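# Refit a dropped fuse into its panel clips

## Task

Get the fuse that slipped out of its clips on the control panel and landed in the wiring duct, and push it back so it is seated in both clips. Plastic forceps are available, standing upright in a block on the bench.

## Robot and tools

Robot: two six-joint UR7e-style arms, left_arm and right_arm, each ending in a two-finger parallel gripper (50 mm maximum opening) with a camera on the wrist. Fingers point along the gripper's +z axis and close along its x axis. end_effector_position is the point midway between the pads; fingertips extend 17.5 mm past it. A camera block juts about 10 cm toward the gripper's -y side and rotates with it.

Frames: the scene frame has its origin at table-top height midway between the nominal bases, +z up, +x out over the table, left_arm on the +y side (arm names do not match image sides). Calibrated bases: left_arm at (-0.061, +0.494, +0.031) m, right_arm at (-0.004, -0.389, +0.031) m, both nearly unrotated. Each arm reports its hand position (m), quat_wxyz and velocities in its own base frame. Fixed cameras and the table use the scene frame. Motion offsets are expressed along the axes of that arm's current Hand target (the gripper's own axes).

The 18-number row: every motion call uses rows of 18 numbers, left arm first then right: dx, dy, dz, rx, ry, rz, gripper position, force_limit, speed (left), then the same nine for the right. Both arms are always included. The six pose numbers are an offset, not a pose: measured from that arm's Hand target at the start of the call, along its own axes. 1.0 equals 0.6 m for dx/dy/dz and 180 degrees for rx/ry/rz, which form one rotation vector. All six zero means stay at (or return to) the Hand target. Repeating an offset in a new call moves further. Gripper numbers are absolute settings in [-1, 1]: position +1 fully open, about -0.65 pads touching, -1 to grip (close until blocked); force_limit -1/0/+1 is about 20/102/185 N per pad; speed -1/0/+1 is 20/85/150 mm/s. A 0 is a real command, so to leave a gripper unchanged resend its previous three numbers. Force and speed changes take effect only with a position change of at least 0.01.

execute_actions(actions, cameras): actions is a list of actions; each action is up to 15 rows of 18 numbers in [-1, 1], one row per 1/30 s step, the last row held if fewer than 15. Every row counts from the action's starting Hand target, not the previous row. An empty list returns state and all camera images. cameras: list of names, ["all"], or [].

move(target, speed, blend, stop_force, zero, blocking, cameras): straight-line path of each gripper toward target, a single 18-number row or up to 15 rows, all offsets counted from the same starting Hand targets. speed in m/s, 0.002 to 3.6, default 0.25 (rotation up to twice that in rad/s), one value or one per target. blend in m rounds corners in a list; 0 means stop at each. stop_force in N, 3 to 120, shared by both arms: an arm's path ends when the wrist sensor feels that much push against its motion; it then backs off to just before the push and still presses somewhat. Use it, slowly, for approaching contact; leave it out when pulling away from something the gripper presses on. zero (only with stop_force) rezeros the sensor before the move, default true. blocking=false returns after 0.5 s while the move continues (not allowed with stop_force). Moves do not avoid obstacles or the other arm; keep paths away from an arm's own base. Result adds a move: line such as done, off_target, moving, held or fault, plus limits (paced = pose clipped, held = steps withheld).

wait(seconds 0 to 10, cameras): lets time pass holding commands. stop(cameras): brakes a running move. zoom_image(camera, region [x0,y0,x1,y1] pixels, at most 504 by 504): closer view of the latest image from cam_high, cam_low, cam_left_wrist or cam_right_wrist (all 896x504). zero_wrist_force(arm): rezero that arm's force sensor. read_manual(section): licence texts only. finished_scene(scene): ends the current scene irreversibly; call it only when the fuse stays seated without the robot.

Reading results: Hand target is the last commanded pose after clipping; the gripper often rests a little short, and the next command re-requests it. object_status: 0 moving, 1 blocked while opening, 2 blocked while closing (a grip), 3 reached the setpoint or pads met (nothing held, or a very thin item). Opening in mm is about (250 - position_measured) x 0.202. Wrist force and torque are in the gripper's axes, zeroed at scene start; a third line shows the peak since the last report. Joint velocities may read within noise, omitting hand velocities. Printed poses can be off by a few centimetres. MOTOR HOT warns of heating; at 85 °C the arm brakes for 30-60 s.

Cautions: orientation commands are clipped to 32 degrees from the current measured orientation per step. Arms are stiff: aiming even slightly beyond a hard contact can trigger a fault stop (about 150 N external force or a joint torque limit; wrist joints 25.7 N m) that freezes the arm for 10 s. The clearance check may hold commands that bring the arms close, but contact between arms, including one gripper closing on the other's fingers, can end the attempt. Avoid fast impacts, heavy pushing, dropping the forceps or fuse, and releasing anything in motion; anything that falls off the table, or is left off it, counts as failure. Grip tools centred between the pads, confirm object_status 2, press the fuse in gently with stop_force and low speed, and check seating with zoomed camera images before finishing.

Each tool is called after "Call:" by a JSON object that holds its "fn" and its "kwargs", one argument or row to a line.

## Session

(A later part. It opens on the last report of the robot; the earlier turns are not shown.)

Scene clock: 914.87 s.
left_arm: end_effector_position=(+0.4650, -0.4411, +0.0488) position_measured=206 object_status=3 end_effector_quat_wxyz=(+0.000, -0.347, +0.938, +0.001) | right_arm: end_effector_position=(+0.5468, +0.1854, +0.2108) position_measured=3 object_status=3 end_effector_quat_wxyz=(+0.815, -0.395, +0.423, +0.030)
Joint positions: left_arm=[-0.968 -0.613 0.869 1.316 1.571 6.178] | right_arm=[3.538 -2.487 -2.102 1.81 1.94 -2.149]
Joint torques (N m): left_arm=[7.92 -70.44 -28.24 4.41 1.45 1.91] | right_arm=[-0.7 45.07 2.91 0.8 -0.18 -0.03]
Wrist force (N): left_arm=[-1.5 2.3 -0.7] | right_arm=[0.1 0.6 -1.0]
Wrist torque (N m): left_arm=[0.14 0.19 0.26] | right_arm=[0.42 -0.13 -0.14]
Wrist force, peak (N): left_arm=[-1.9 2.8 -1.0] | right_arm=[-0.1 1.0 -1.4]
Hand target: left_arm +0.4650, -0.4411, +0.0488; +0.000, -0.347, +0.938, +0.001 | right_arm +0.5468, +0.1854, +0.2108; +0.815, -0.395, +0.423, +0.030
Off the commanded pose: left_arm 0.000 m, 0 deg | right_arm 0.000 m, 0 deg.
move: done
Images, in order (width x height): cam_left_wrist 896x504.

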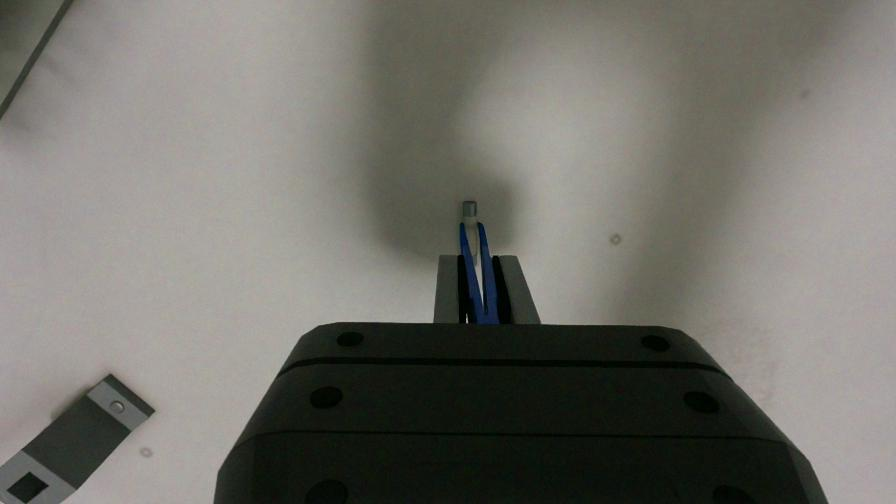

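Call:
{"fn": "move", "kwargs": {
  "target": [
    [-0.0013,0.004,0,0,0,0,-0.36,-1,-1,0,0,0,0,0,0,1,1,1],
    [-0.0013,0.004,0.018,0,0,0,-0.36,-1,-1,0,0,0,0,0,0,1,1,1]
  ],
  "speed": 0.015,
  "stop_force": 4,
  "cameras": ["cam_left_wrist"]
}}

Call:
{"fn": "zoom_image", "kwargs": {
  "camera": "cam_left_wrist",
  "region": [410, 160, 540, 290]
}}

Scene clock: 921.20 s.
left_arm: end_effector_position=(+0.4640, -0.4388, +0.0456) position_measured=206 object_status=3 end_effector_quat_wxyz=(+0.000, -0.346, +0.938, +0.001) | right_arm: end_effector_position=(+0.5468, +0.1854, +0.2108) position_measured=3 object_status=3 end_effector_quat_wxyz=(+0.815, -0.395, +0.423, +0.030)
Joint positions: left_arm=[-0.968 -0.618 0.886 1.304 1.571 6.179] | right_arm=[3.538 -2.487 -2.102 1.81 1.94 -2.149]
Joint torques (N m): left_arm=[7.77 -65.38 -26.23 3.85 0.87 1.53] | right_arm=[-0.33 44.71 3.24 0.9 -0.06 0]
Wrist force (N): left_arm=[-1.7 2.2 -5.5] | right_arm=[0.1 0.7 -1.4]
Wrist torque (N m): left_arm=[0.11 0.22 0.12] | right_arm=[0.44 -0.12 -0.15]
Wrist force, peak (N): left_arm=[-2.1 1.0 -26.7] | right_arm=[0.1 0.5 -1.6]
Hand target: left_arm +0.4640, -0.4388, +0.0456; +0.000, -0.346, +0.938, +0.001 (not the last commanded pose) | right_arm +0.5468, +0.1854, +0.2108; +0.815, -0.395, +0.423, +0.030
Off the commanded pose: left_arm 0.008 m, 0 deg | right_arm 0.000 m, 0 deg.
move: contact (left_arm); path passed 1 of 2 targets
Images, in order (width x height): cam_left_wrist 896x504.

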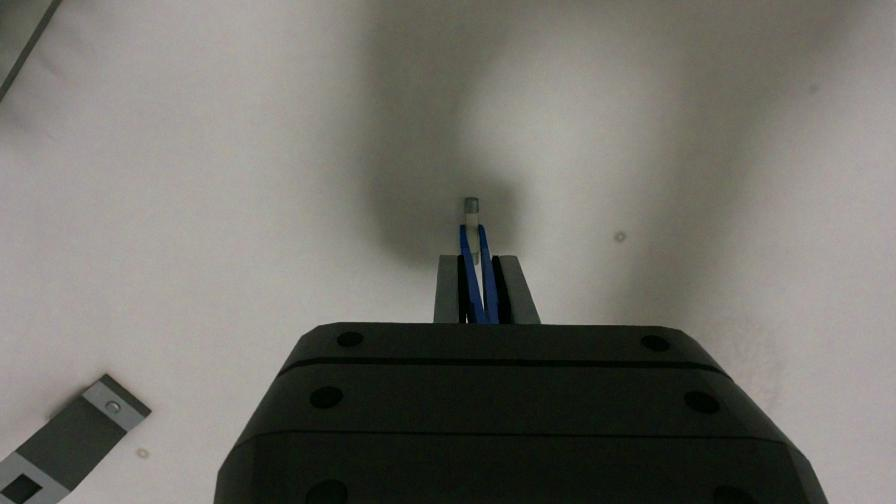

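Scaled by 3.877 from the camera's 896x504 image, which has a finer 1280x720 frame.

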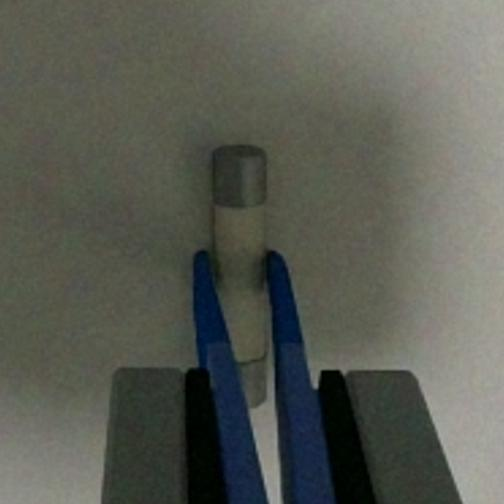

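Call:
{"fn": "execute_actions", "kwargs": {
  "actions": [
    [[0,0,-0.001,0,0,0,-0.46,-1,-1,0,0,0,0,0,0,1,1,1]]
  ],
  "cameras": []
}}

Call:
{"fn": "move", "kwargs": {
  "target": [0,0,-0.2,0,0,0,-0.46,-1,-1,0,0,0,0,0,0,1,1,1],
  "speed": 0.08,
  "cameras": ["cam_left_wrist"]
}}

Call:
{"fn": "zoom_image", "kwargs": {
  "camera": "cam_left_wrist",
  "region": [410, 160, 540, 290]
}}

Scene clock: 926.93 s.
left_arm: end_effector_position=(+0.4640, -0.4388, +0.0462) position_measured=221 object_status=3 end_effector_quat_wxyz=(+0.000, -0.346, +0.938, +0.001) | right_arm: end_effector_position=(+0.5468, +0.1854, +0.2108) position_measured=3 object_status=3 end_effector_quat_wxyz=(+0.815, -0.395, +0.423, +0.030)
Joint positions: left_arm=[-0.968 -0.618 0.885 1.305 1.571 6.179] | right_arm=[3.538 -2.487 -2.102 1.81 1.94 -2.149]
Joint torques (N m): left_arm=[7.52 -63.03 -15.6 1.76 1.01 1.5] | right_arm=[0.23 43.61 3.08 0.95 -0.15 -0.07]
Wrist force (N): left_arm=[-1.6 1.8 -0.7] | right_arm=[0.1 0.7 -1.3]
Wrist torque (N m): left_arm=[0.06 0.20 0.13] | right_arm=[0.44 -0.12 -0.16]
Wrist force, peak (N): left_arm=[-1.7 2.2 -6.1] | right_arm=[0.0 0.4 -1.6]
Hand target: left_arm +0.4640, -0.4388, +0.0462; +0.000, -0.346, +0.938, +0.001 | right_arm +0.5468, +0.1854, +0.2108; +0.815, -0.395, +0.423, +0.030
Off the commanded pose: left_arm 0.000 m, 0 deg | right_arm 0.000 m, 0 deg.
Step readings (end_effector_position of left_arm | right_arm):
0: (+0.4640, -0.4388, +0.0456) | (+0.5468, +0.1854, +0.2108)
1: (+0.4640, -0.4388, +0.0456) | (+0.5468, +0.1854, +0.2108)
2: (+0.4640, -0.4388, +0.0457) | (+0.5468, +0.1854, +0.2108)
4: (+0.4640, -0.4388, +0.0461) | (+0.5468, +0.1854, +0.2108)
8: (+0.4640, -0.4388, +0.0462) | (+0.5468, +0.1854, +0.2108)
15: (+0.4640, -0.4388, +0.0462) | (+0.5468, +0.1854, +0.2108)
No camera images: "cameras" was empty.

Scene clock: 928.83 s.
left_arm: end_effector_position=(+0.4642, -0.4389, +0.1662) position_measured=221 object_status=3 end_effector_quat_wxyz=(+0.000, -0.346, +0.938, +0.001) | right_arm: end_effector_position=(+0.5468, +0.1854, +0.2108) position_measured=3 object_status=3 end_effector_quat_wxyz=(+0.815, -0.395, +0.423, +0.030)
Joint positions: left_arm=[-0.968 -0.672 0.677 1.567 1.571 6.179] | right_arm=[3.538 -2.487 -2.102 1.81 1.94 -2.149]
Joint torques (N m): left_arm=[10.43 -48 -17.29 3.75 -0.21 2.57] | right_arm=[-0.18 44.67 3.62 0.85 -0.12 0.12]
Wrist force (N): left_arm=[-1.5 2.1 -0.7] | right_arm=[-0.1 0.4 -1.2]
Wrist torque (N m): left_arm=[0.09 0.17 0.12] | right_arm=[0.39 -0.09 -0.15]
Wrist force, peak (N): left_arm=[-1.8 2.0 -2.2] | right_arm=[0.3 0.5 -1.4]
Hand target: left_arm +0.4641, -0.4389, +0.1662; +0.000, -0.346, +0.938, +0.001 | right_arm +0.5468, +0.1854, +0.2108; +0.815, -0.395, +0.423, +0.030
Off the commanded pose: left_arm 0.000 m, 0 deg | right_arm 0.000 m, 0 deg.
move: done
Images, in order (width x height): cam_left_wrist 896x504.

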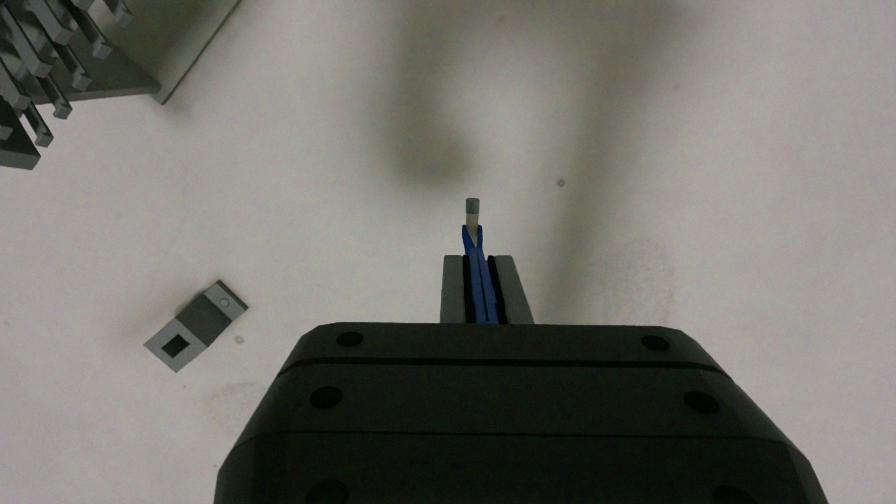

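Scaled by 3.877 from the camera's 896x504 image, which has a finer 1280x720 frame.

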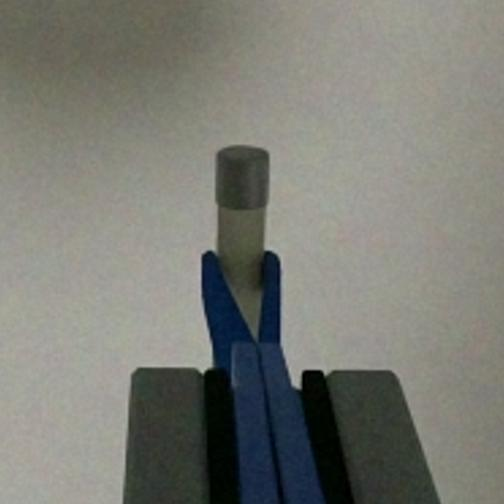

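Call:
{"fn": "move", "kwargs": {
  "target": [
    [0,0,-0.1,0,0,0,-0.46,-1,-1,0,0,0,0,0,0,1,1,1],
    [-0.1558,-0.0558,-0.0483,0.3049,-0.1264,-0.2281,-0.46,-1,-1,0,0,0,0,0,0,1,1,1]
  ],
  "speed": 0.2,
  "cameras": ["cam_left_wrist"]
}}

Call:
{"fn": "zoom_image", "kwargs": {
  "camera": "cam_left_wrist",
  "region": [400, 150, 540, 290]
}}

Scene clock: 945.13 s.
left_arm: end_effector_position=(+0.5569, -0.4037, +0.1950) position_measured=221 object_status=3 end_effector_quat_wxyz=(-0.329, +0.594, -0.642, +0.355) | right_arm: end_effector_position=(+0.5468, +0.1854, +0.2108) position_measured=3 object_status=3 end_effector_quat_wxyz=(+0.815, -0.395, +0.423, +0.030)
Joint positions: left_arm=[-1.115 -1.063 1.424 0.529 0.752 5.551] | right_arm=[3.538 -2.487 -2.102 1.81 1.94 -2.149]
Joint torques (N m): left_arm=[8.96 -53.86 -27.73 0.11 -2.92 1.06] | right_arm=[-0.39 44.41 3.54 0.9 -0.14 0.1]
Wrist force (N): left_arm=[-0.9 -1.6 0.8] | right_arm=[0.3 0.8 -1.2]
Wrist torque (N m): left_arm=[0.13 -0.15 -0.24] | right_arm=[0.46 -0.15 -0.15]
Wrist force, peak (N): left_arm=[-1.9 2.0 -3.1] | right_arm=[0.2 0.8 -1.6]
Hand target: left_arm +0.5570, -0.4036, +0.1951; -0.329, +0.594, -0.642, +0.355 | right_arm +0.5468, +0.1854, +0.2108; +0.815, -0.395, +0.423, +0.030
Off the commanded pose: left_arm 0.000 m, 0 deg | right_arm 0.000 m, 0 deg.
move: done
Images, in order (width x height): cam_left_wrist 896x504.

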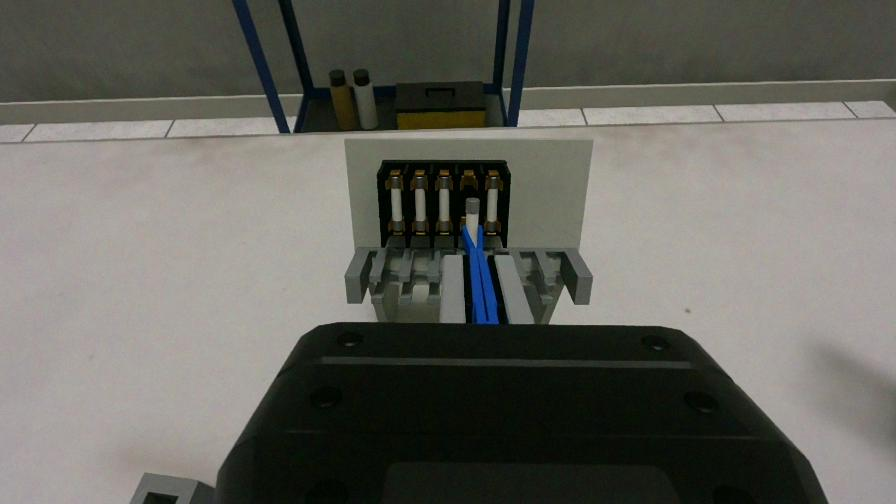

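Scaled by 3.600 from the camera's 896x504 image, which has a finer 1280x720 frame.

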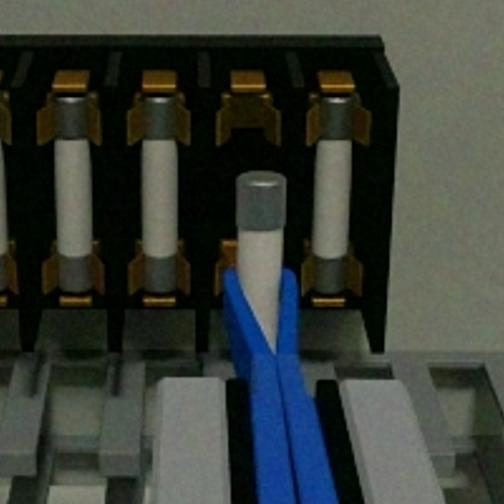

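Call:
{"fn": "move", "kwargs": {
  "target": [0.0013,0.001,0.055,0,0,0,-0.46,-1,-1,0,0,0,0,0,0,1,1,1],
  "speed": 0.08,
  "stop_force": 5,
  "cameras": ["cam_left_wrist"]
}}

Call:
{"fn": "zoom_image", "kwargs": {
  "camera": "cam_left_wrist",
  "region": [410, 150, 540, 280]
}}

Scene clock: 950.73 s.
left_arm: end_effector_position=(+0.5845, -0.4065, +0.1771) position_measured=221 object_status=3 end_effector_quat_wxyz=(-0.329, +0.594, -0.642, +0.355) | right_arm: end_effector_position=(+0.5468, +0.1854, +0.2108) position_measured=3 object_status=3 end_effector_quat_wxyz=(+0.815, -0.395, +0.423, +0.030)
Joint positions: left_arm=[-1.07 -1.008 1.377 0.484 0.781 5.601] | right_arm=[3.538 -2.487 -2.102 1.81 1.94 -2.149]
Joint torques (N m): left_arm=[-14.12 -56.93 -10.06 0.23 -2.86 -0.84] | right_arm=[-0.15 45.43 3.82 0.91 -0.13 0.06]
Wrist force (N): left_arm=[-0.9 -1.6 0.8] | right_arm=[0.3 0.5 -1.3]
Wrist torque (N m): left_arm=[0.13 -0.12 -0.10] | right_arm=[0.40 -0.15 -0.16]
Wrist force, peak (N): left_arm=[-1.1 -2.0 2.3] | right_arm=[0.2 0.8 -1.5]
Hand target: left_arm +0.5845, -0.4065, +0.1771; -0.329, +0.594, -0.642, +0.355 | right_arm +0.5468, +0.1854, +0.2108; +0.815, -0.395, +0.423, +0.030
Off the commanded pose: left_arm 0.000 m, 0 deg | right_arm 0.000 m, 0 deg.
move: done
Images, in order (width x height): cam_left_wrist 896x504.

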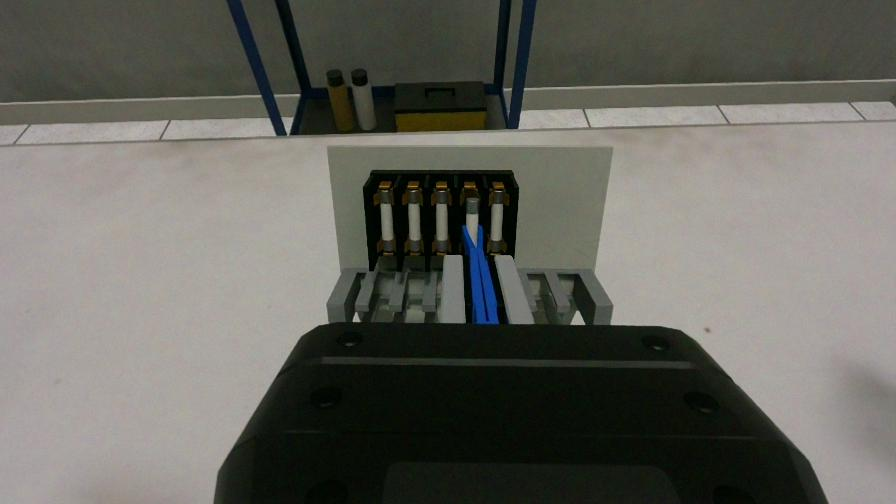

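Scaled by 3.877 from the camera's 896x504 image, which has a finer 1280x720 frame.

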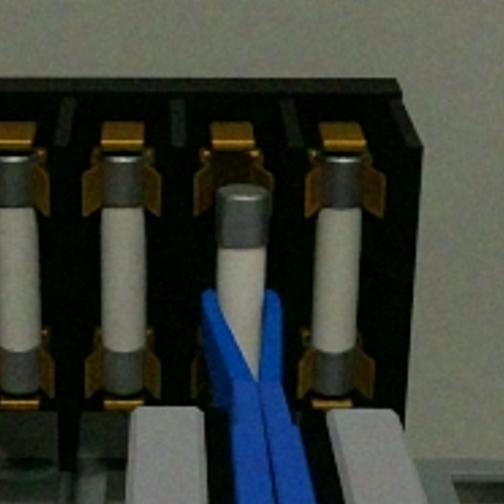

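Call:
{"fn": "move", "kwargs": {
  "target": [0,0.0028,0.03,0,0,0,-0.46,-1,-1,0,0,0,0,0,0,1,1,1],
  "speed": 0.05,
  "stop_force": 5,
  "cameras": ["cam_left_wrist"]
}}

Call:
{"fn": "zoom_image", "kwargs": {
  "camera": "cam_left_wrist",
  "region": [410, 150, 540, 280]
}}

Scene clock: 957.57 s.
left_arm: end_effector_position=(+0.5959, -0.4073, +0.1684) position_measured=221 object_status=3 end_effector_quat_wxyz=(-0.329, +0.594, -0.642, +0.355) | right_arm: end_effector_position=(+0.5468, +0.1854, +0.2108) position_measured=3 object_status=3 end_effector_quat_wxyz=(+0.815, -0.395, +0.423, +0.030)
Joint positions: left_arm=[-1.051 -0.983 1.359 0.465 0.793 5.62] | right_arm=[3.538 -2.487 -2.102 1.81 1.94 -2.149]
Joint torques (N m): left_arm=[-11.06 -43.95 -29.35 2.29 0.63 2.39] | right_arm=[0.16 45.13 2.98 0.84 -0.23 0.04]
Wrist force (N): left_arm=[-1.1 -1.7 -1.0] | right_arm=[0.2 0.4 -1.1]
Wrist torque (N m): left_arm=[0.14 -0.14 -0.09] | right_arm=[0.40 -0.13 -0.14]
Wrist force, peak (N): left_arm=[-0.9 -2.1 -95.4] | right_arm=[0.3 0.9 -1.5]
Hand target: left_arm +0.5959, -0.4073, +0.1684; -0.329, +0.594, -0.642, +0.355 (not the last commanded pose) | right_arm +0.5468, +0.1854, +0.2108; +0.815, -0.395, +0.423, +0.030
Off the commanded pose: left_arm 0.004 m, 0 deg | right_arm 0.000 m, 0 deg.
move: contact (left_arm)
Images, in order (width x height): cam_left_wrist 896x504.

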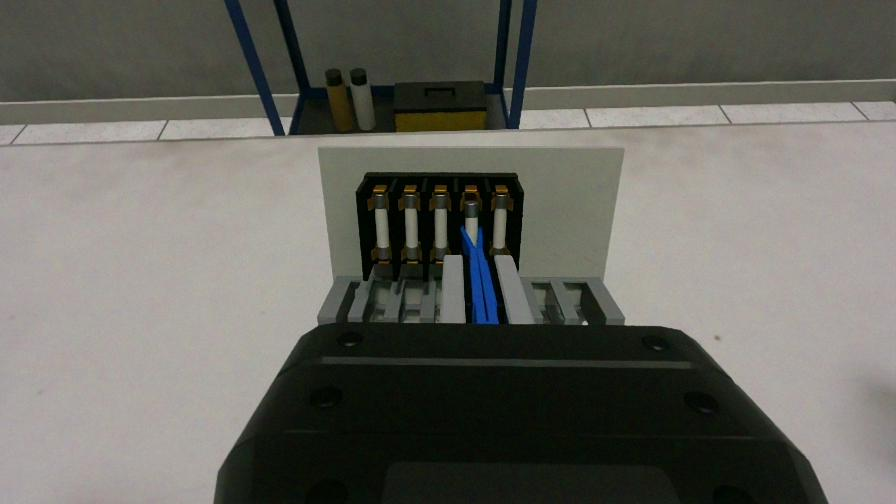

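Scaled by 3.877 from the camera's 896x504 image, which has a finer 1280x720 frame.

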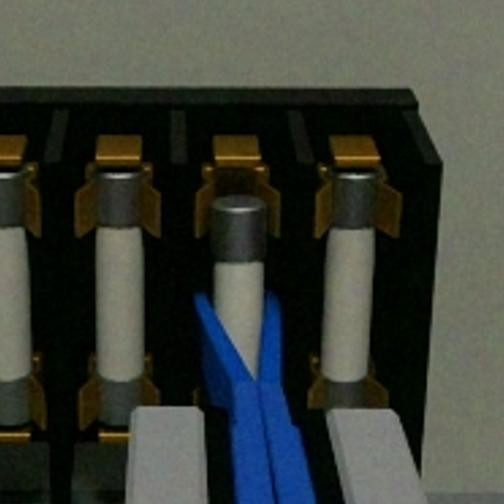

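Call:
{"fn": "move", "kwargs": {
  "target": [0,-0.0015,0.008,0,0,0,-0.46,-1,-1,0,0,0,0,0,0,1,1,1],
  "speed": 0.01,
  "stop_force": 6,
  "cameras": ["cam_left_wrist"]
}}

Call:
{"fn": "zoom_image", "kwargs": {
  "camera": "cam_left_wrist",
  "region": [430, 170, 520, 280]
}}

Call:
{"fn": "execute_actions", "kwargs": {
  "actions": [
    [[0,0,0,0,0,0,-0.365,-1,-1,0,0,0,0,0,0,1,1,1]]
  ],
  "cameras": ["cam_left_wrist"]
}}

Call:
{"fn": "zoom_image", "kwargs": {
  "camera": "cam_left_wrist",
  "region": [430, 170, 520, 280]
}}

Scene clock: 972.10 s.
left_arm: end_effector_position=(+0.5960, -0.4075, +0.1684) position_measured=221 object_status=3 end_effector_quat_wxyz=(-0.329, +0.594, -0.642, +0.355) | right_arm: end_effector_position=(+0.5468, +0.1854, +0.2108) position_measured=3 object_status=3 end_effector_quat_wxyz=(+0.815, -0.395, +0.423, +0.030)
Joint positions: left_arm=[-1.051 -0.983 1.358 0.465 0.794 5.621] | right_arm=[3.538 -2.487 -2.102 1.81 1.94 -2.149]
Joint torques (N m): left_arm=[-10.3 -56.3 -10.19 1.25 -2.58 -2.07] | right_arm=[0.01 45.89 3.43 0.84 -0.29 0.01]
Wrist force (N): left_arm=[-1.2 -1.6 -7.1] | right_arm=[0.2 0.6 -1.0]
Wrist torque (N m): left_arm=[0.19 -0.16 -0.24] | right_arm=[0.43 -0.13 -0.14]
Wrist force, peak (N): left_arm=[-1.8 -0.7 -23.6] | right_arm=[0.2 0.9 -1.5]
Hand target: left_arm +0.5960, -0.4075, +0.1684; -0.329, +0.594, -0.642, +0.355 (not the last commanded pose) | right_arm +0.5468, +0.1854, +0.2108; +0.815, -0.395, +0.423, +0.030
Off the commanded pose: left_arm 0.005 m, 0 deg | right_arm 0.000 m, 0 deg.
move: contact (left_arm)
Images, in order (width x height): cam_left_wrist 896x504.

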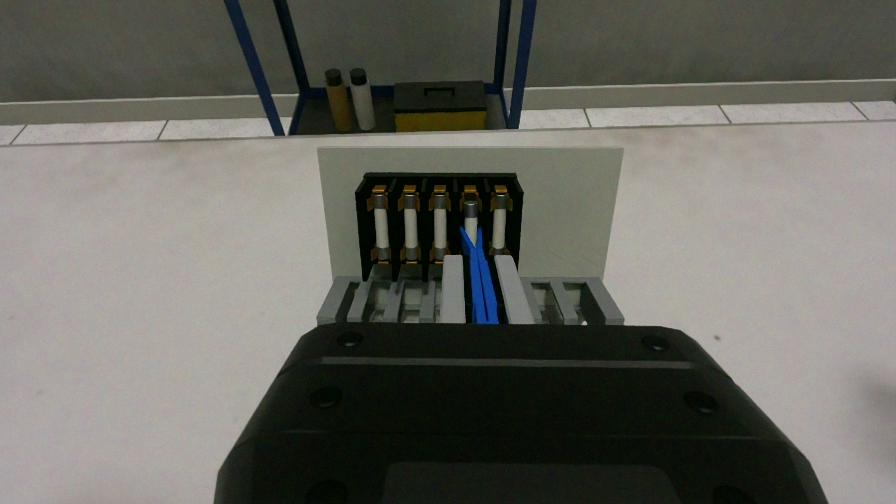

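Scaled by 4.582 from the camera's 896x504 image, which has a finer 1280x720 frame.

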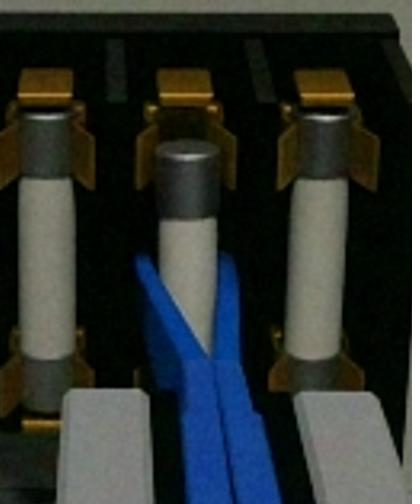

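Scene clock: 972.80 s.
left_arm: end_effector_position=(+0.5960, -0.4075, +0.1684) position_measured=207 object_status=3 end_effector_quat_wxyz=(-0.329, +0.594, -0.642, +0.355) | right_arm: end_effector_position=(+0.5468, +0.1854, +0.2108) position_measured=3 object_status=3 end_effector_quat_wxyz=(+0.815, -0.395, +0.423, +0.030)
Joint positions: left_arm=[-1.051 -0.983 1.358 0.465 0.794 5.621] | right_arm=[3.538 -2.487 -2.102 1.81 1.94 -2.149]
Joint torques (N m): left_arm=[-6.61 -52.76 -10.02 1.31 -2.84 -1.98] | right_arm=[-0.66 44.39 3.79 0.72 -0.17 0.06]
Wrist force (N): left_arm=[-1.4 -1.6 -6.9] | right_arm=[-0.1 0.7 -1.1]
Wrist torque (N m): left_arm=[0.19 -0.12 -0.24] | right_arm=[0.44 -0.10 -0.15]
Wrist force, peak (N): left_arm=[-1.2 -1.2 -9.4] | right_arm=[0.1 0.6 -1.5]
Hand target: left_arm +0.5960, -0.4075, +0.1684; -0.329, +0.594, -0.642, +0.355 | right_arm +0.5468, +0.1854, +0.2108; +0.815, -0.395, +0.423, +0.030
Off the commanded pose: left_arm 0.000 m, 0 deg | right_arm 0.000 m, 0 deg.
Step readings (end_effector_position of left_arm | right_arm):
0: (+0.5960, -0.4075, +0.1684) | (+0.5468, +0.1854, +0.2108)
1: (+0.5960, -0.4075, +0.1684) | (+0.5468, +0.1854, +0.2108)
2: (+0.5960, -0.4075, +0.1684) | (+0.5468, +0.1854, +0.2108)
4: (+0.5960, -0.4075, +0.1684) | (+0.5468, +0.1854, +0.2108)
8: (+0.5960, -0.4075, +0.1684) | (+0.5468, +0.1854, +0.2108)
15: (+0.5960, -0.4075, +0.1684) | (+0.5468, +0.1854, +0.2108)
Images, in order (width x height): cam_left_wrist 896x504.

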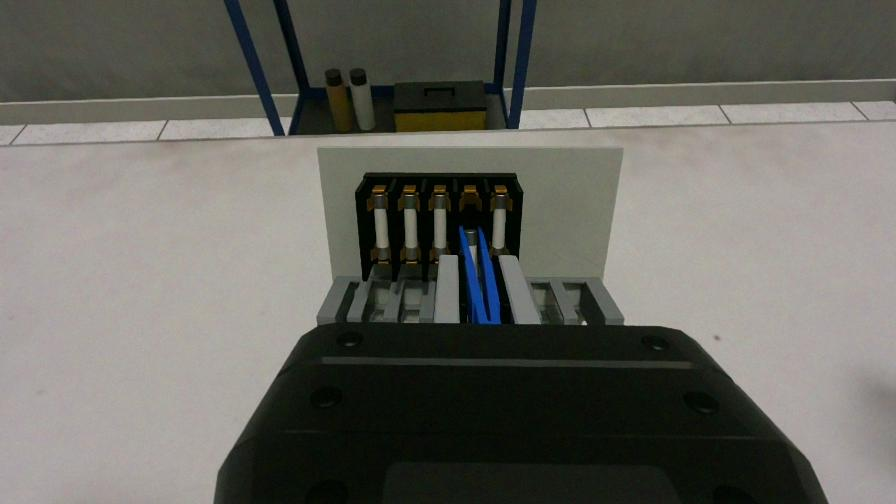

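Scaled by 4.582 from the camera's 896x504 image, which has a finer 1280x720 frame.

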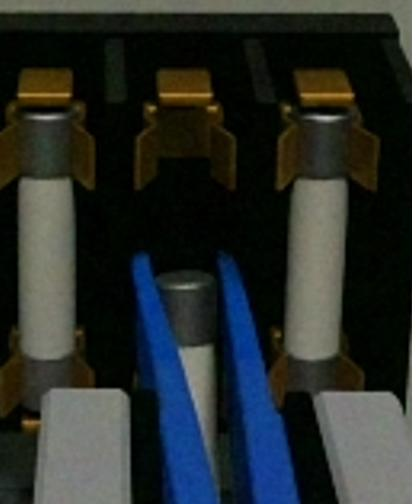

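Call:
{"fn": "execute_actions", "kwargs": {
  "actions": [
    [[0,0,-0.001,0,0,0,-0.46,-1,-1,0,0,0,0,0,0,1,1,1]]
  ],
  "cameras": []
}}

Call:
{"fn": "move", "kwargs": {
  "target": [0,0,-0.07,0,0,0,-0.46,-1,-1,0,0,0,0,0,0,1,1,1],
  "speed": 0.06,
  "cameras": ["cam_left_wrist"]
}}

Call:
{"fn": "zoom_image", "kwargs": {
  "camera": "cam_left_wrist",
  "region": [400, 150, 540, 290]
}}

Scene clock: 992.03 s.
left_arm: end_effector_position=(+0.5955, -0.4074, +0.1687) position_measured=221 object_status=3 end_effector_quat_wxyz=(-0.329, +0.594, -0.642, +0.355) | right_arm: end_effector_position=(+0.5468, +0.1854, +0.2108) position_measured=3 object_status=3 end_effector_quat_wxyz=(+0.815, -0.395, +0.423, +0.030)
Joint positions: left_arm=[-1.052 -0.984 1.359 0.465 0.793 5.62] | right_arm=[3.538 -2.487 -2.102 1.81 1.94 -2.149]
Joint torques (N m): left_arm=[-11.64 -53.67 -27.67 0.36 -0.18 2.47] | right_arm=[-0.63 45.12 3.31 0.88 -0.18 -0.01]
Wrist force (N): left_arm=[-1.1 -1.4 1.1] | right_arm=[-0.1 0.6 -1.3]
Wrist torque (N m): left_arm=[0.18 -0.12 -0.09] | right_arm=[0.43 -0.08 -0.14]
Wrist force, peak (N): left_arm=[-0.9 -1.8 -7.6] | right_arm=[0.1 0.8 -1.4]
Hand target: left_arm +0.5955, -0.4074, +0.1687; -0.329, +0.594, -0.642, +0.355 | right_arm +0.5468, +0.1854, +0.2108; +0.815, -0.395, +0.423, +0.030
Off the commanded pose: left_arm 0.000 m, 0 deg | right_arm 0.000 m, 0 deg.
Step readings (end_effector_position of left_arm | right_arm):
0: (+0.5960, -0.4075, +0.1684) | (+0.5468, +0.1854, +0.2108)
1: (+0.5960, -0.4075, +0.1684) | (+0.5468, +0.1854, +0.2108)
2: (+0.5959, -0.4074, +0.1684) | (+0.5468, +0.1854, +0.2108)
4: (+0.5956, -0.4074, +0.1686) | (+0.5468, +0.1854, +0.2108)
8: (+0.5955, -0.4074, +0.1686) | (+0.5468, +0.1854, +0.2108)
15: (+0.5955, -0.4074, +0.1686) | (+0.5468, +0.1854, +0.2108)
No camera images: "cameras" was empty.

Scene clock: 993.03 s.
left_arm: end_effector_position=(+0.5599, -0.4047, +0.1910) position_measured=221 object_status=3 end_effector_quat_wxyz=(-0.329, +0.594, -0.642, +0.355) end_effector_velocity=(+0.001, -0.001, -0.001) end_effector_angular_velocity=(+0.001, +0.001, -0.003) | right_arm: end_effector_position=(+0.5468, +0.1854, +0.2108) position_measured=3 object_status=3 end_effector_quat_wxyz=(+0.815, -0.395, +0.423, +0.030)
Joint positions: left_arm=[-1.111 -1.054 1.42 0.52 0.755 5.556] | right_arm=[3.538 -2.487 -2.102 1.81 1.94 -2.149]
Joint velocities: left_arm=[0.002 0.003 -0.003 -0.003 0.003 0.005] | right_arm=[within noise]
Joint torques (N m): left_arm=[11.39 -36.5 -29.43 0.21 0.17 2.84] | right_arm=[-0.56 44.66 3.23 0.96 -0.21 0.19]
Wrist force (N): left_arm=[-0.7 -1.9 0.9] | right_arm=[-0.1 0.5 -1.2]
Wrist torque (N m): left_arm=[0.08 -0.15 -0.18] | right_arm=[0.42 -0.09 -0.14]
Wrist force, peak (N): left_arm=[-0.7 -1.9 2.1] | right_arm=[0.1 0.7 -1.5]
Hand target: left_arm +0.5600, -0.4047, +0.1910; -0.329, +0.594, -0.642, +0.355 | right_arm +0.5468, +0.1854, +0.2108; +0.815, -0.395, +0.423, +0.030
Off the commanded pose: left_arm 0.000 m, 0 deg | right_arm 0.000 m, 0 deg.
move: done
Images, in order (width x height): cam_left_wrist 896x504.

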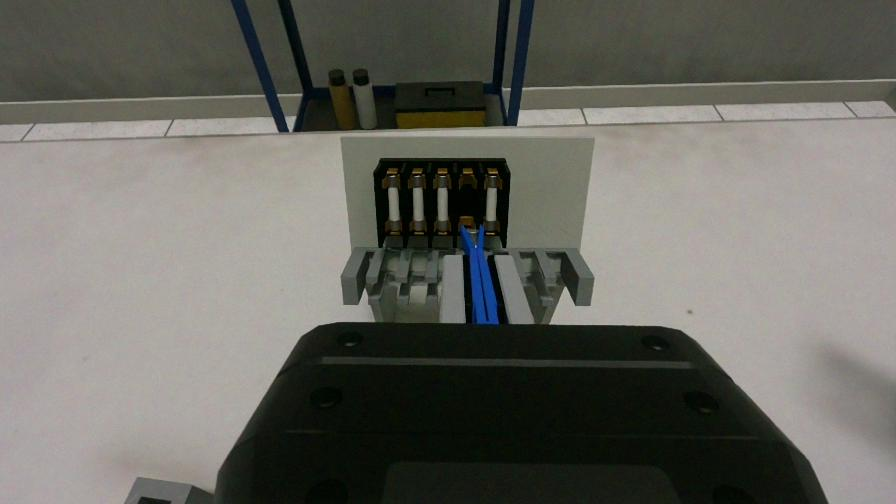

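Scaled by 3.600 from the camera's 896x504 image, which has a finer 1280x720 frame.

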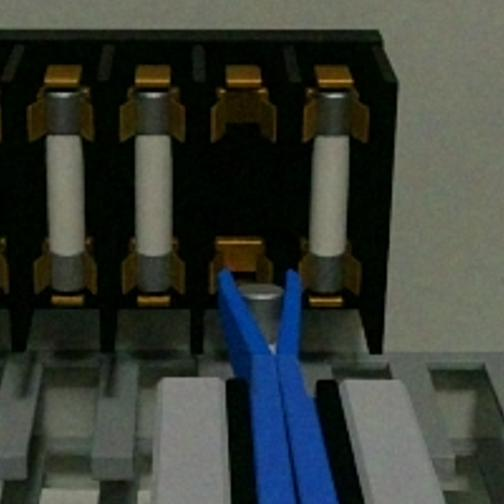

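Call:
{"fn": "move", "kwargs": {
  "target": [
    [0,0,-0.07,0,0,0,-0.46,-1,-1,0,0,0,0,0,0,1,1,1],
    [0.0693,0.1823,-0.0687,-0.3049,0.1264,0.2281,-0.46,-1,-1,0,0,0,0,0,0,1,1,1]
  ],
  "speed": 0.2,
  "cameras": []
}}

Call:
{"fn": "move", "kwargs": {
  "target": [0,0,0.128,0,0,0,-0.46,-1,-1,0,0,0,0,0,0,1,1,1],
  "speed": 0.04,
  "stop_force": 4,
  "cameras": []
}}

Call:
{"fn": "execute_actions", "kwargs": {
  "actions": [
    [[0,0,0,0,0,0,-0.36,-1,-1,0,0,0,0,0,0,1,1,1]]
  ],
  "cameras": ["cam_left_wrist"]
}}

Call:
{"fn": "move", "kwargs": {
  "target": [
    [0,0,-0.04,0,0,0,-0.36,-1,-1,0,0,0,0,0,0,1,1,1],
    [0,0.021,-0.04,0,0,0,-0.36,-1,-1,0,0,0,0,0,0,1,1,1]
  ],
  "speed": 0.08,
  "cameras": ["cam_left_wrist"]
}}

Call:
{"fn": "zoom_image", "kwargs": {
  "camera": "cam_left_wrist",
  "region": [410, 160, 540, 290]
}}

Scene clock: 1007.80 s.
left_arm: end_effector_position=(+0.4642, -0.4388, +0.1201) position_measured=221 object_status=3 end_effector_quat_wxyz=(+0.000, -0.347, +0.938, +0.001) | right_arm: end_effector_position=(+0.5468, +0.1854, +0.2108) position_measured=3 object_status=3 end_effector_quat_wxyz=(+0.815, -0.395, +0.423, +0.030)
Joint positions: left_arm=[-0.968 -0.662 0.777 1.458 1.571 6.179] | right_arm=[3.538 -2.487 -2.102 1.81 1.94 -2.149]
Joint torques (N m): left_arm=[-11.64 -51.78 -27.13 4.58 0.5 1.49] | right_arm=[0.12 45.02 3.21 0.79 -0.14 0.07]
Wrist force (N): left_arm=[-1.9 2.0 -0.7] | right_arm=[0.4 0.6 -1.2]
Wrist torque (N m): left_arm=[0.08 0.24 0.27] | right_arm=[0.42 -0.16 -0.15]
Wrist force, peak (N): left_arm=[-1.1 -1.7 2.6] | right_arm=[0.0 0.7 -1.6]
Hand target: left_arm +0.4641, -0.4389, +0.1201; +0.000, -0.346, +0.938, +0.001 | right_arm +0.5468, +0.1854, +0.2108; +0.815, -0.395, +0.423, +0.030
Off the commanded pose: left_arm 0.000 m, 0 deg | right_arm 0.000 m, 0 deg.
move: done
No camera images: "cameras" was empty.

Scene clock: 1010.97 s.
left_arm: end_effector_position=(+0.4640, -0.4388, +0.0453) position_measured=221 object_status=3 end_effector_quat_wxyz=(+0.000, -0.346, +0.938, +0.001) | right_arm: end_effector_position=(+0.5468, +0.1854, +0.2108) position_measured=3 object_status=3 end_effector_quat_wxyz=(+0.815, -0.395, +0.423, +0.030)
Joint positions: left_arm=[-0.968 -0.617 0.886 1.303 1.571 6.179] | right_arm=[3.538 -2.487 -2.102 1.81 1.94 -2.149]
Joint torques (N m): left_arm=[-11.66 -63.55 -26.18 1.49 0.99 0.23] | right_arm=[0.1 45.36 3.63 0.83 -0.05 0.06]
Wrist force (N): left_arm=[-2.0 1.6 -9.1] | right_arm=[0.0 0.6 -1.0]
Wrist torque (N m): left_arm=[0.14 0.21 0.26] | right_arm=[0.44 -0.09 -0.15]
Wrist force, peak (N): left_arm=[-3.1 0.3 -63.1] | right_arm=[-0.3 0.7 -1.5]
Hand target: left_arm +0.4640, -0.4388, +0.0453; +0.000, -0.346, +0.938, +0.001 (not the last commanded pose) | right_arm +0.5468, +0.1854, +0.2108; +0.815, -0.395, +0.423, +0.030
Off the commanded pose: left_arm 0.002 m, 0 deg | right_arm 0.000 m, 0 deg.
move: contact (left_arm)
No camera images: "cameras" was empty.

Scene clock: 1011.67 s.
left_arm: end_effector_position=(+0.4640, -0.4389, +0.0454) position_measured=206 object_status=3 end_effector_quat_wxyz=(+0.000, -0.346, +0.938, +0.001) | right_arm: end_effector_position=(+0.5468, +0.1854, +0.2108) position_measured=3 object_status=3 end_effector_quat_wxyz=(+0.815, -0.395, +0.423, +0.030)
Joint positions: left_arm=[-0.968 -0.617 0.886 1.303 1.571 6.179] | right_arm=[3.538 -2.487 -2.102 1.81 1.94 -2.149]
Joint torques (N m): left_arm=[-11.81 -57.22 -20.22 1.61 1.1 0.22] | right_arm=[-0.58 44.98 2.92 0.88 -0.13 0.04]
Wrist force (N): left_arm=[-1.9 1.6 -14.0] | right_arm=[0.0 0.3 -1.2]
Wrist torque (N m): left_arm=[0.12 0.23 0.27] | right_arm=[0.39 -0.10 -0.14]
Wrist force, peak (N): left_arm=[-1.8 1.8 -14.3] | right_arm=[0.0 0.5 -1.4]
Hand target: left_arm +0.4640, -0.4388, +0.0453; +0.000, -0.346, +0.938, +0.001 | right_arm +0.5468, +0.1854, +0.2108; +0.815, -0.395, +0.423, +0.030
Off the commanded pose: left_arm 0.000 m, 0 deg | right_arm 0.000 m, 0 deg.
Step readings (end_effector_position of left_arm | right_arm):
0: (+0.4640, -0.4388, +0.0453) | (+0.5468, +0.1854, +0.2108)
1: (+0.4640, -0.4388, +0.0453) | (+0.5468, +0.1854, +0.2108)
2: (+0.4640, -0.4388, +0.0453) | (+0.5468, +0.1854, +0.2108)
4: (+0.4640, -0.4389, +0.0454) | (+0.5468, +0.1854, +0.2108)
8: (+0.4640, -0.4389, +0.0454) | (+0.5468, +0.1854, +0.2108)
15: (+0.4640, -0.4389, +0.0454) | (+0.5468, +0.1854, +0.2108)
Images, in order (width x height): cam_left_wrist 896x504.

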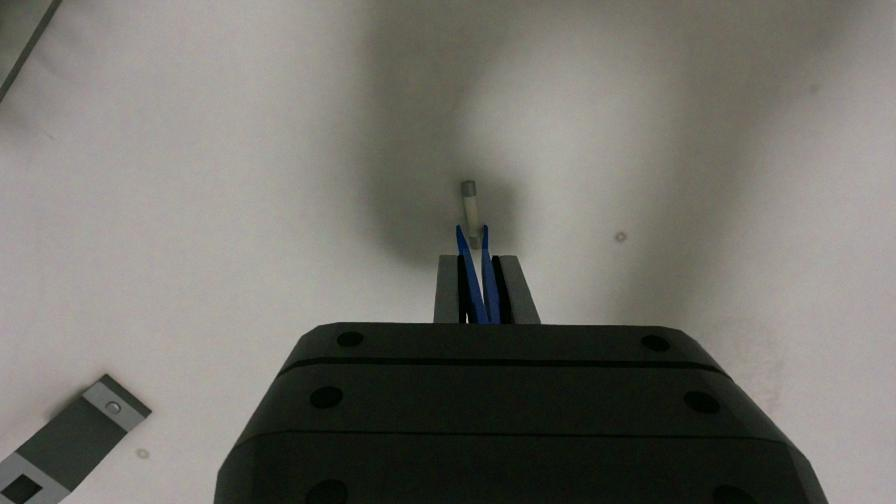

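Scene clock: 1012.87 s.
left_arm: end_effector_position=(+0.4558, -0.4294, +0.0694) position_measured=206 object_status=3 end_effector_quat_wxyz=(+0.000, -0.346, +0.938, +0.001) | right_arm: end_effector_position=(+0.5468, +0.1854, +0.2108) position_measured=3 object_status=3 end_effector_quat_wxyz=(+0.815, -0.395, +0.423, +0.030)
Joint positions: left_arm=[-0.97 -0.673 0.928 1.317 1.571 6.177] | right_arm=[3.538 -2.487 -2.102 1.81 1.94 -2.149]
Joint torques (N m): left_arm=[1.68 -64.87 -10.41 2.37 -1.57 0.67] | right_arm=[0.13 44.98 3.68 0.78 -0.17 -0.01]
Wrist force (N): left_arm=[-1.9 2.3 -0.8] | right_arm=[-0.2 0.9 -1.1]
Wrist torque (N m): left_arm=[0.13 0.25 0.26] | right_arm=[0.48 -0.08 -0.15]
Wrist force, peak (N): left_arm=[-1.8 1.8 -14.0] | right_arm=[0.2 1.0 -1.2]
Hand target: left_arm +0.4558, -0.4293, +0.0694; +0.000, -0.346, +0.938, +0.001 | right_arm +0.5468, +0.1854, +0.2108; +0.815, -0.395, +0.423, +0.030
Off the commanded pose: left_arm 0.000 m, 0 deg | right_arm 0.000 m, 0 deg.
move: done
Images, in order (width x height): cam_left_wrist 896x504.

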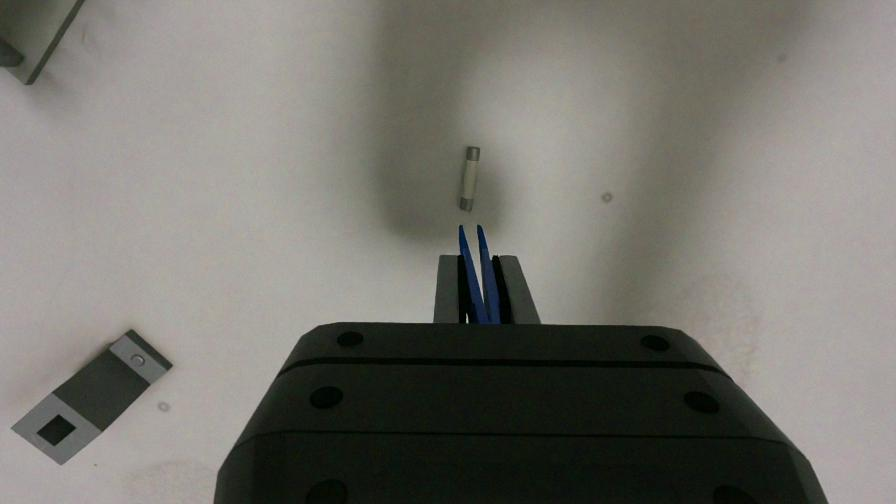

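Scaled by 3.877 from the camera's 896x504 image, which has a finer 1280x720 frame.

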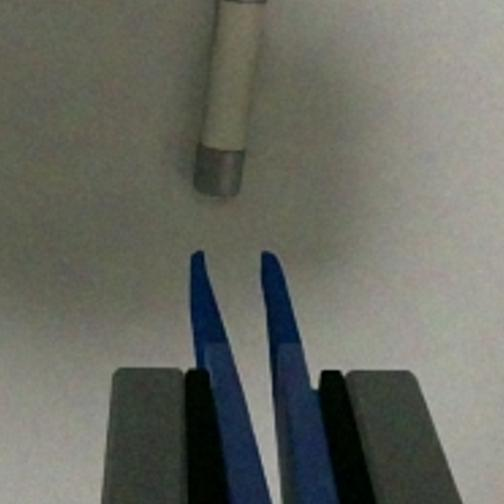

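Call:
{"fn": "move", "kwargs": {
  "target": [
    [-0.0005,-0.0345,0,0,0,0.039,-0.36,-1,-1,0,0,0,0,0,0,1,1,1],
    [-0.0005,-0.0345,0.0383,0,0,0.039,-0.36,-1,-1,0,0,0,0,0,0,1,1,1]
  ],
  "speed": 0.05,
  "cameras": ["cam_left_wrist"]
}}

Call:
{"fn": "zoom_image", "kwargs": {
  "camera": "cam_left_wrist",
  "region": [410, 160, 540, 290]
}}

Scene clock: 1020.60 s.
left_arm: end_effector_position=(+0.4690, -0.4450, +0.0462) position_measured=206 object_status=3 end_effector_quat_wxyz=(+0.003, -0.297, +0.955, +0.002) | right_arm: end_effector_position=(+0.5468, +0.1854, +0.2108) position_measured=3 object_status=3 end_effector_quat_wxyz=(+0.815, -0.395, +0.423, +0.030)
Joint positions: left_arm=[-0.97 -0.595 0.84 1.327 1.564 6.282] | right_arm=[3.538 -2.487 -2.102 1.81 1.94 -2.149]
Joint torques (N m): left_arm=[0.95 -70.82 -28.39 4.32 -0.62 -1.93] | right_arm=[-0.06 44.37 3.42 0.93 -0.09 -0.03]
Wrist force (N): left_arm=[-1.6 2.1 -0.9] | right_arm=[-0.2 0.6 -1.3]
Wrist torque (N m): left_arm=[0.11 0.20 0.04] | right_arm=[0.42 -0.08 -0.15]
Wrist force, peak (N): left_arm=[-2.0 2.5 -1.4] | right_arm=[0.2 0.6 -1.5]
Hand target: left_arm +0.4695, -0.4448, +0.0463; +0.000, -0.288, +0.958, +0.001 | right_arm +0.5468, +0.1854, +0.2108; +0.815, -0.395, +0.423, +0.030
Off the commanded pose: left_arm 0.001 m, 1 deg | right_arm 0.000 m, 0 deg.
joint sent to its limit (left arm) — joint 6 (wrist 3), upper limit. The joint targets still meet the commanded pose.
move: done
Images, in order (width x height): cam_left_wrist 896x504.

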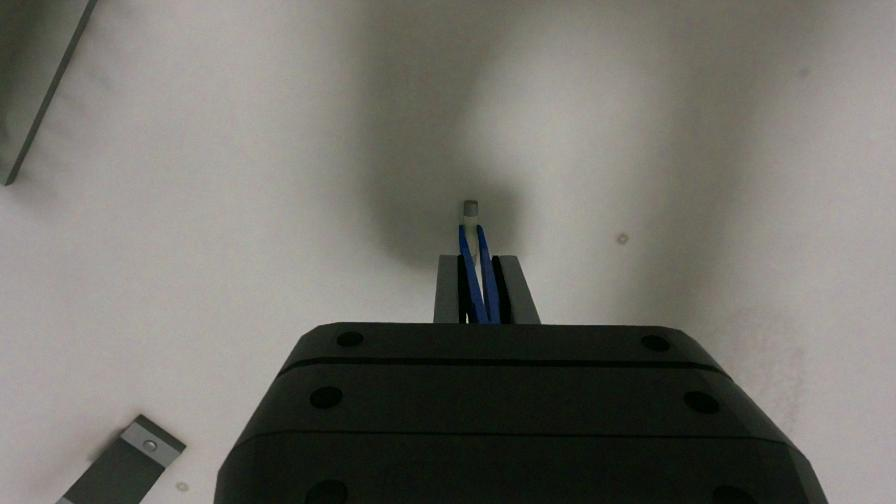

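Scaled by 3.877 from the camera's 896x504 image, which has a finer 1280x720 frame.

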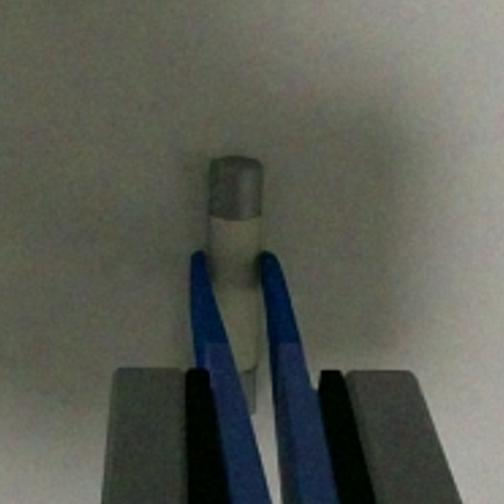

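Call:
{"fn": "execute_actions", "kwargs": {
  "actions": [
    [[0,0,0,0,0,0,-0.5,-1,-1,0,0,0,0,0,0,1,1,1]]
  ],
  "cameras": []
}}

Call:
{"fn": "move", "kwargs": {
  "target": [
    [0,0,-0.15,0,0,0,-0.5,-1,-1,0,0,0,0,0,0,1,1,1],
    [-0.163,-0.0307,-0.2413,0.2999,-0.143,-0.2579,-0.5,-1,-1,0,0,0,0,0,0,1,1,1]
  ],
  "speed": [0.1,0.2],
  "cameras": ["cam_left_wrist"]
}}

Call:
{"fn": "zoom_image", "kwargs": {
  "camera": "cam_left_wrist",
  "region": [410, 150, 530, 280]
}}

Scene clock: 1029.77 s.
left_arm: end_effector_position=(+0.4692, -0.4451, +0.0464) position_measured=221 object_status=2 end_effector_quat_wxyz=(+0.003, -0.297, +0.955, +0.002) | right_arm: end_effector_position=(+0.5468, +0.1854, +0.2108) position_measured=3 object_status=3 end_effector_quat_wxyz=(+0.815, -0.395, +0.423, +0.030)
Joint positions: left_arm=[-0.97 -0.595 0.84 1.327 1.564 6.282] | right_arm=[3.538 -2.487 -2.102 1.81 1.94 -2.149]
Joint torques (N m): left_arm=[8.92 -69.15 -28.09 3.29 -1.06 -1.92] | right_arm=[-0.81 44.42 3.43 0.93 -0.2 0.01]
Wrist force (N): left_arm=[-1.6 2.3 -0.7] | right_arm=[0.1 0.8 -1.1]
Wrist torque (N m): left_arm=[0.13 0.19 0.04] | right_arm=[0.45 -0.12 -0.15]
Wrist force, peak (N): left_arm=[-1.7 2.6 -0.8] | right_arm=[0.0 0.7 -1.6]
Hand target: left_arm +0.4695, -0.4448, +0.0463; +0.000, -0.288, +0.958, +0.001 | right_arm +0.5468, +0.1854, +0.2108; +0.815, -0.395, +0.423, +0.030
Off the commanded pose: left_arm 0.000 m, 1 deg | right_arm 0.000 m, 0 deg.
joint sent to its limit (left arm) — joint 6 (wrist 3), upper limit. The joint targets still meet the commanded pose.
Step readings (end_effector_position of left_arm | right_arm):
0: (+0.4691, -0.4450, +0.0463) | (+0.5468, +0.1854, +0.2108)
1: (+0.4691, -0.4450, +0.0463) | (+0.5468, +0.1854, +0.2108)
2: (+0.4691, -0.4450, +0.0463) | (+0.5468, +0.1854, +0.2108)
4: (+0.4692, -0.4451, +0.0464) | (+0.5468, +0.1854, +0.2108)
8: (+0.4692, -0.4451, +0.0464) | (+0.5468, +0.1854, +0.2108)
15: (+0.4692, -0.4451, +0.0464) | (+0.5468, +0.1854, +0.2108)
No camera images: "cameras" was empty.

Scene clock: 1034.73 s.
left_arm: end_effector_position=(+0.5612, -0.4064, +0.1910) position_measured=221 object_status=2 end_effector_quat_wxyz=(+0.326, -0.588, +0.648, -0.358) | right_arm: end_effector_position=(+0.5468, +0.1854, +0.2108) position_measured=3 object_status=3 end_effector_quat_wxyz=(+0.815, -0.395, +0.423, +0.030)
Joint positions: left_arm=[-1.105 -1.06 1.425 0.502 0.771 5.583] | right_arm=[3.538 -2.487 -2.102 1.81 1.94 -2.149]
Joint torques (N m): left_arm=[8.52 -37.3 -28.01 0.36 -2.95 1.05] | right_arm=[0.38 44.74 3.47 0.84 -0.12 0.09]
Wrist force (N): left_arm=[-0.8 -1.7 0.8] | right_arm=[0.3 0.7 -1.3]
Wrist torque (N m): left_arm=[0.12 -0.16 -0.26] | right_arm=[0.45 -0.15 -0.14]
Wrist force, peak (N): left_arm=[-1.7 2.2 -2.5] | right_arm=[0.3 0.7 -1.6]
Hand target: left_arm +0.5614, -0.4063, +0.1911; +0.326, -0.588, +0.648, -0.358 | right_arm +0.5468, +0.1854, +0.2108; +0.815, -0.395, +0.423, +0.030
Off the commanded pose: left_arm 0.000 m, 0 deg | right_arm 0.000 m, 0 deg.
move: done
Images, in order (width x height): cam_left_wrist 896x504.

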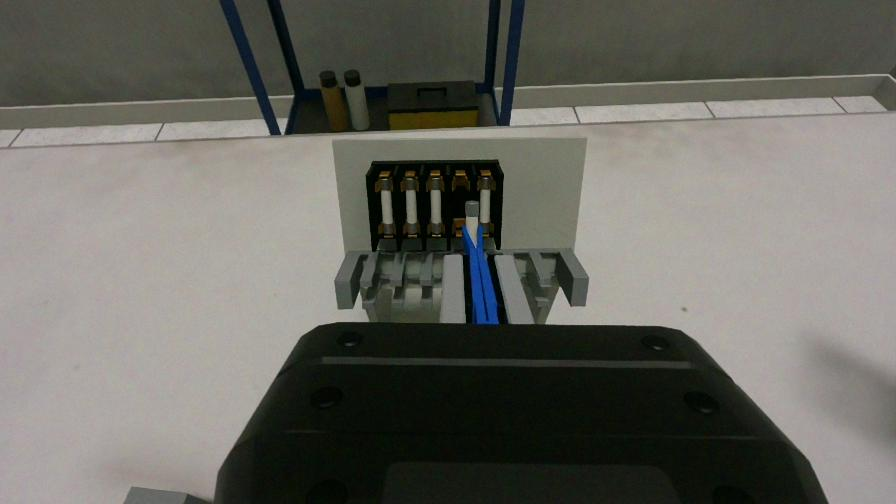

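Scaled by 3.877 from the camera's 896x504 image, which has a finer 1280x720 frame.

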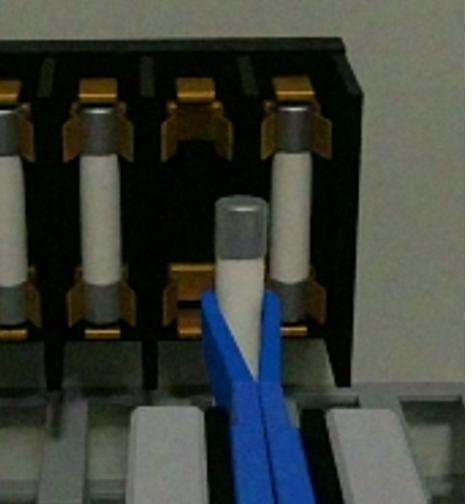

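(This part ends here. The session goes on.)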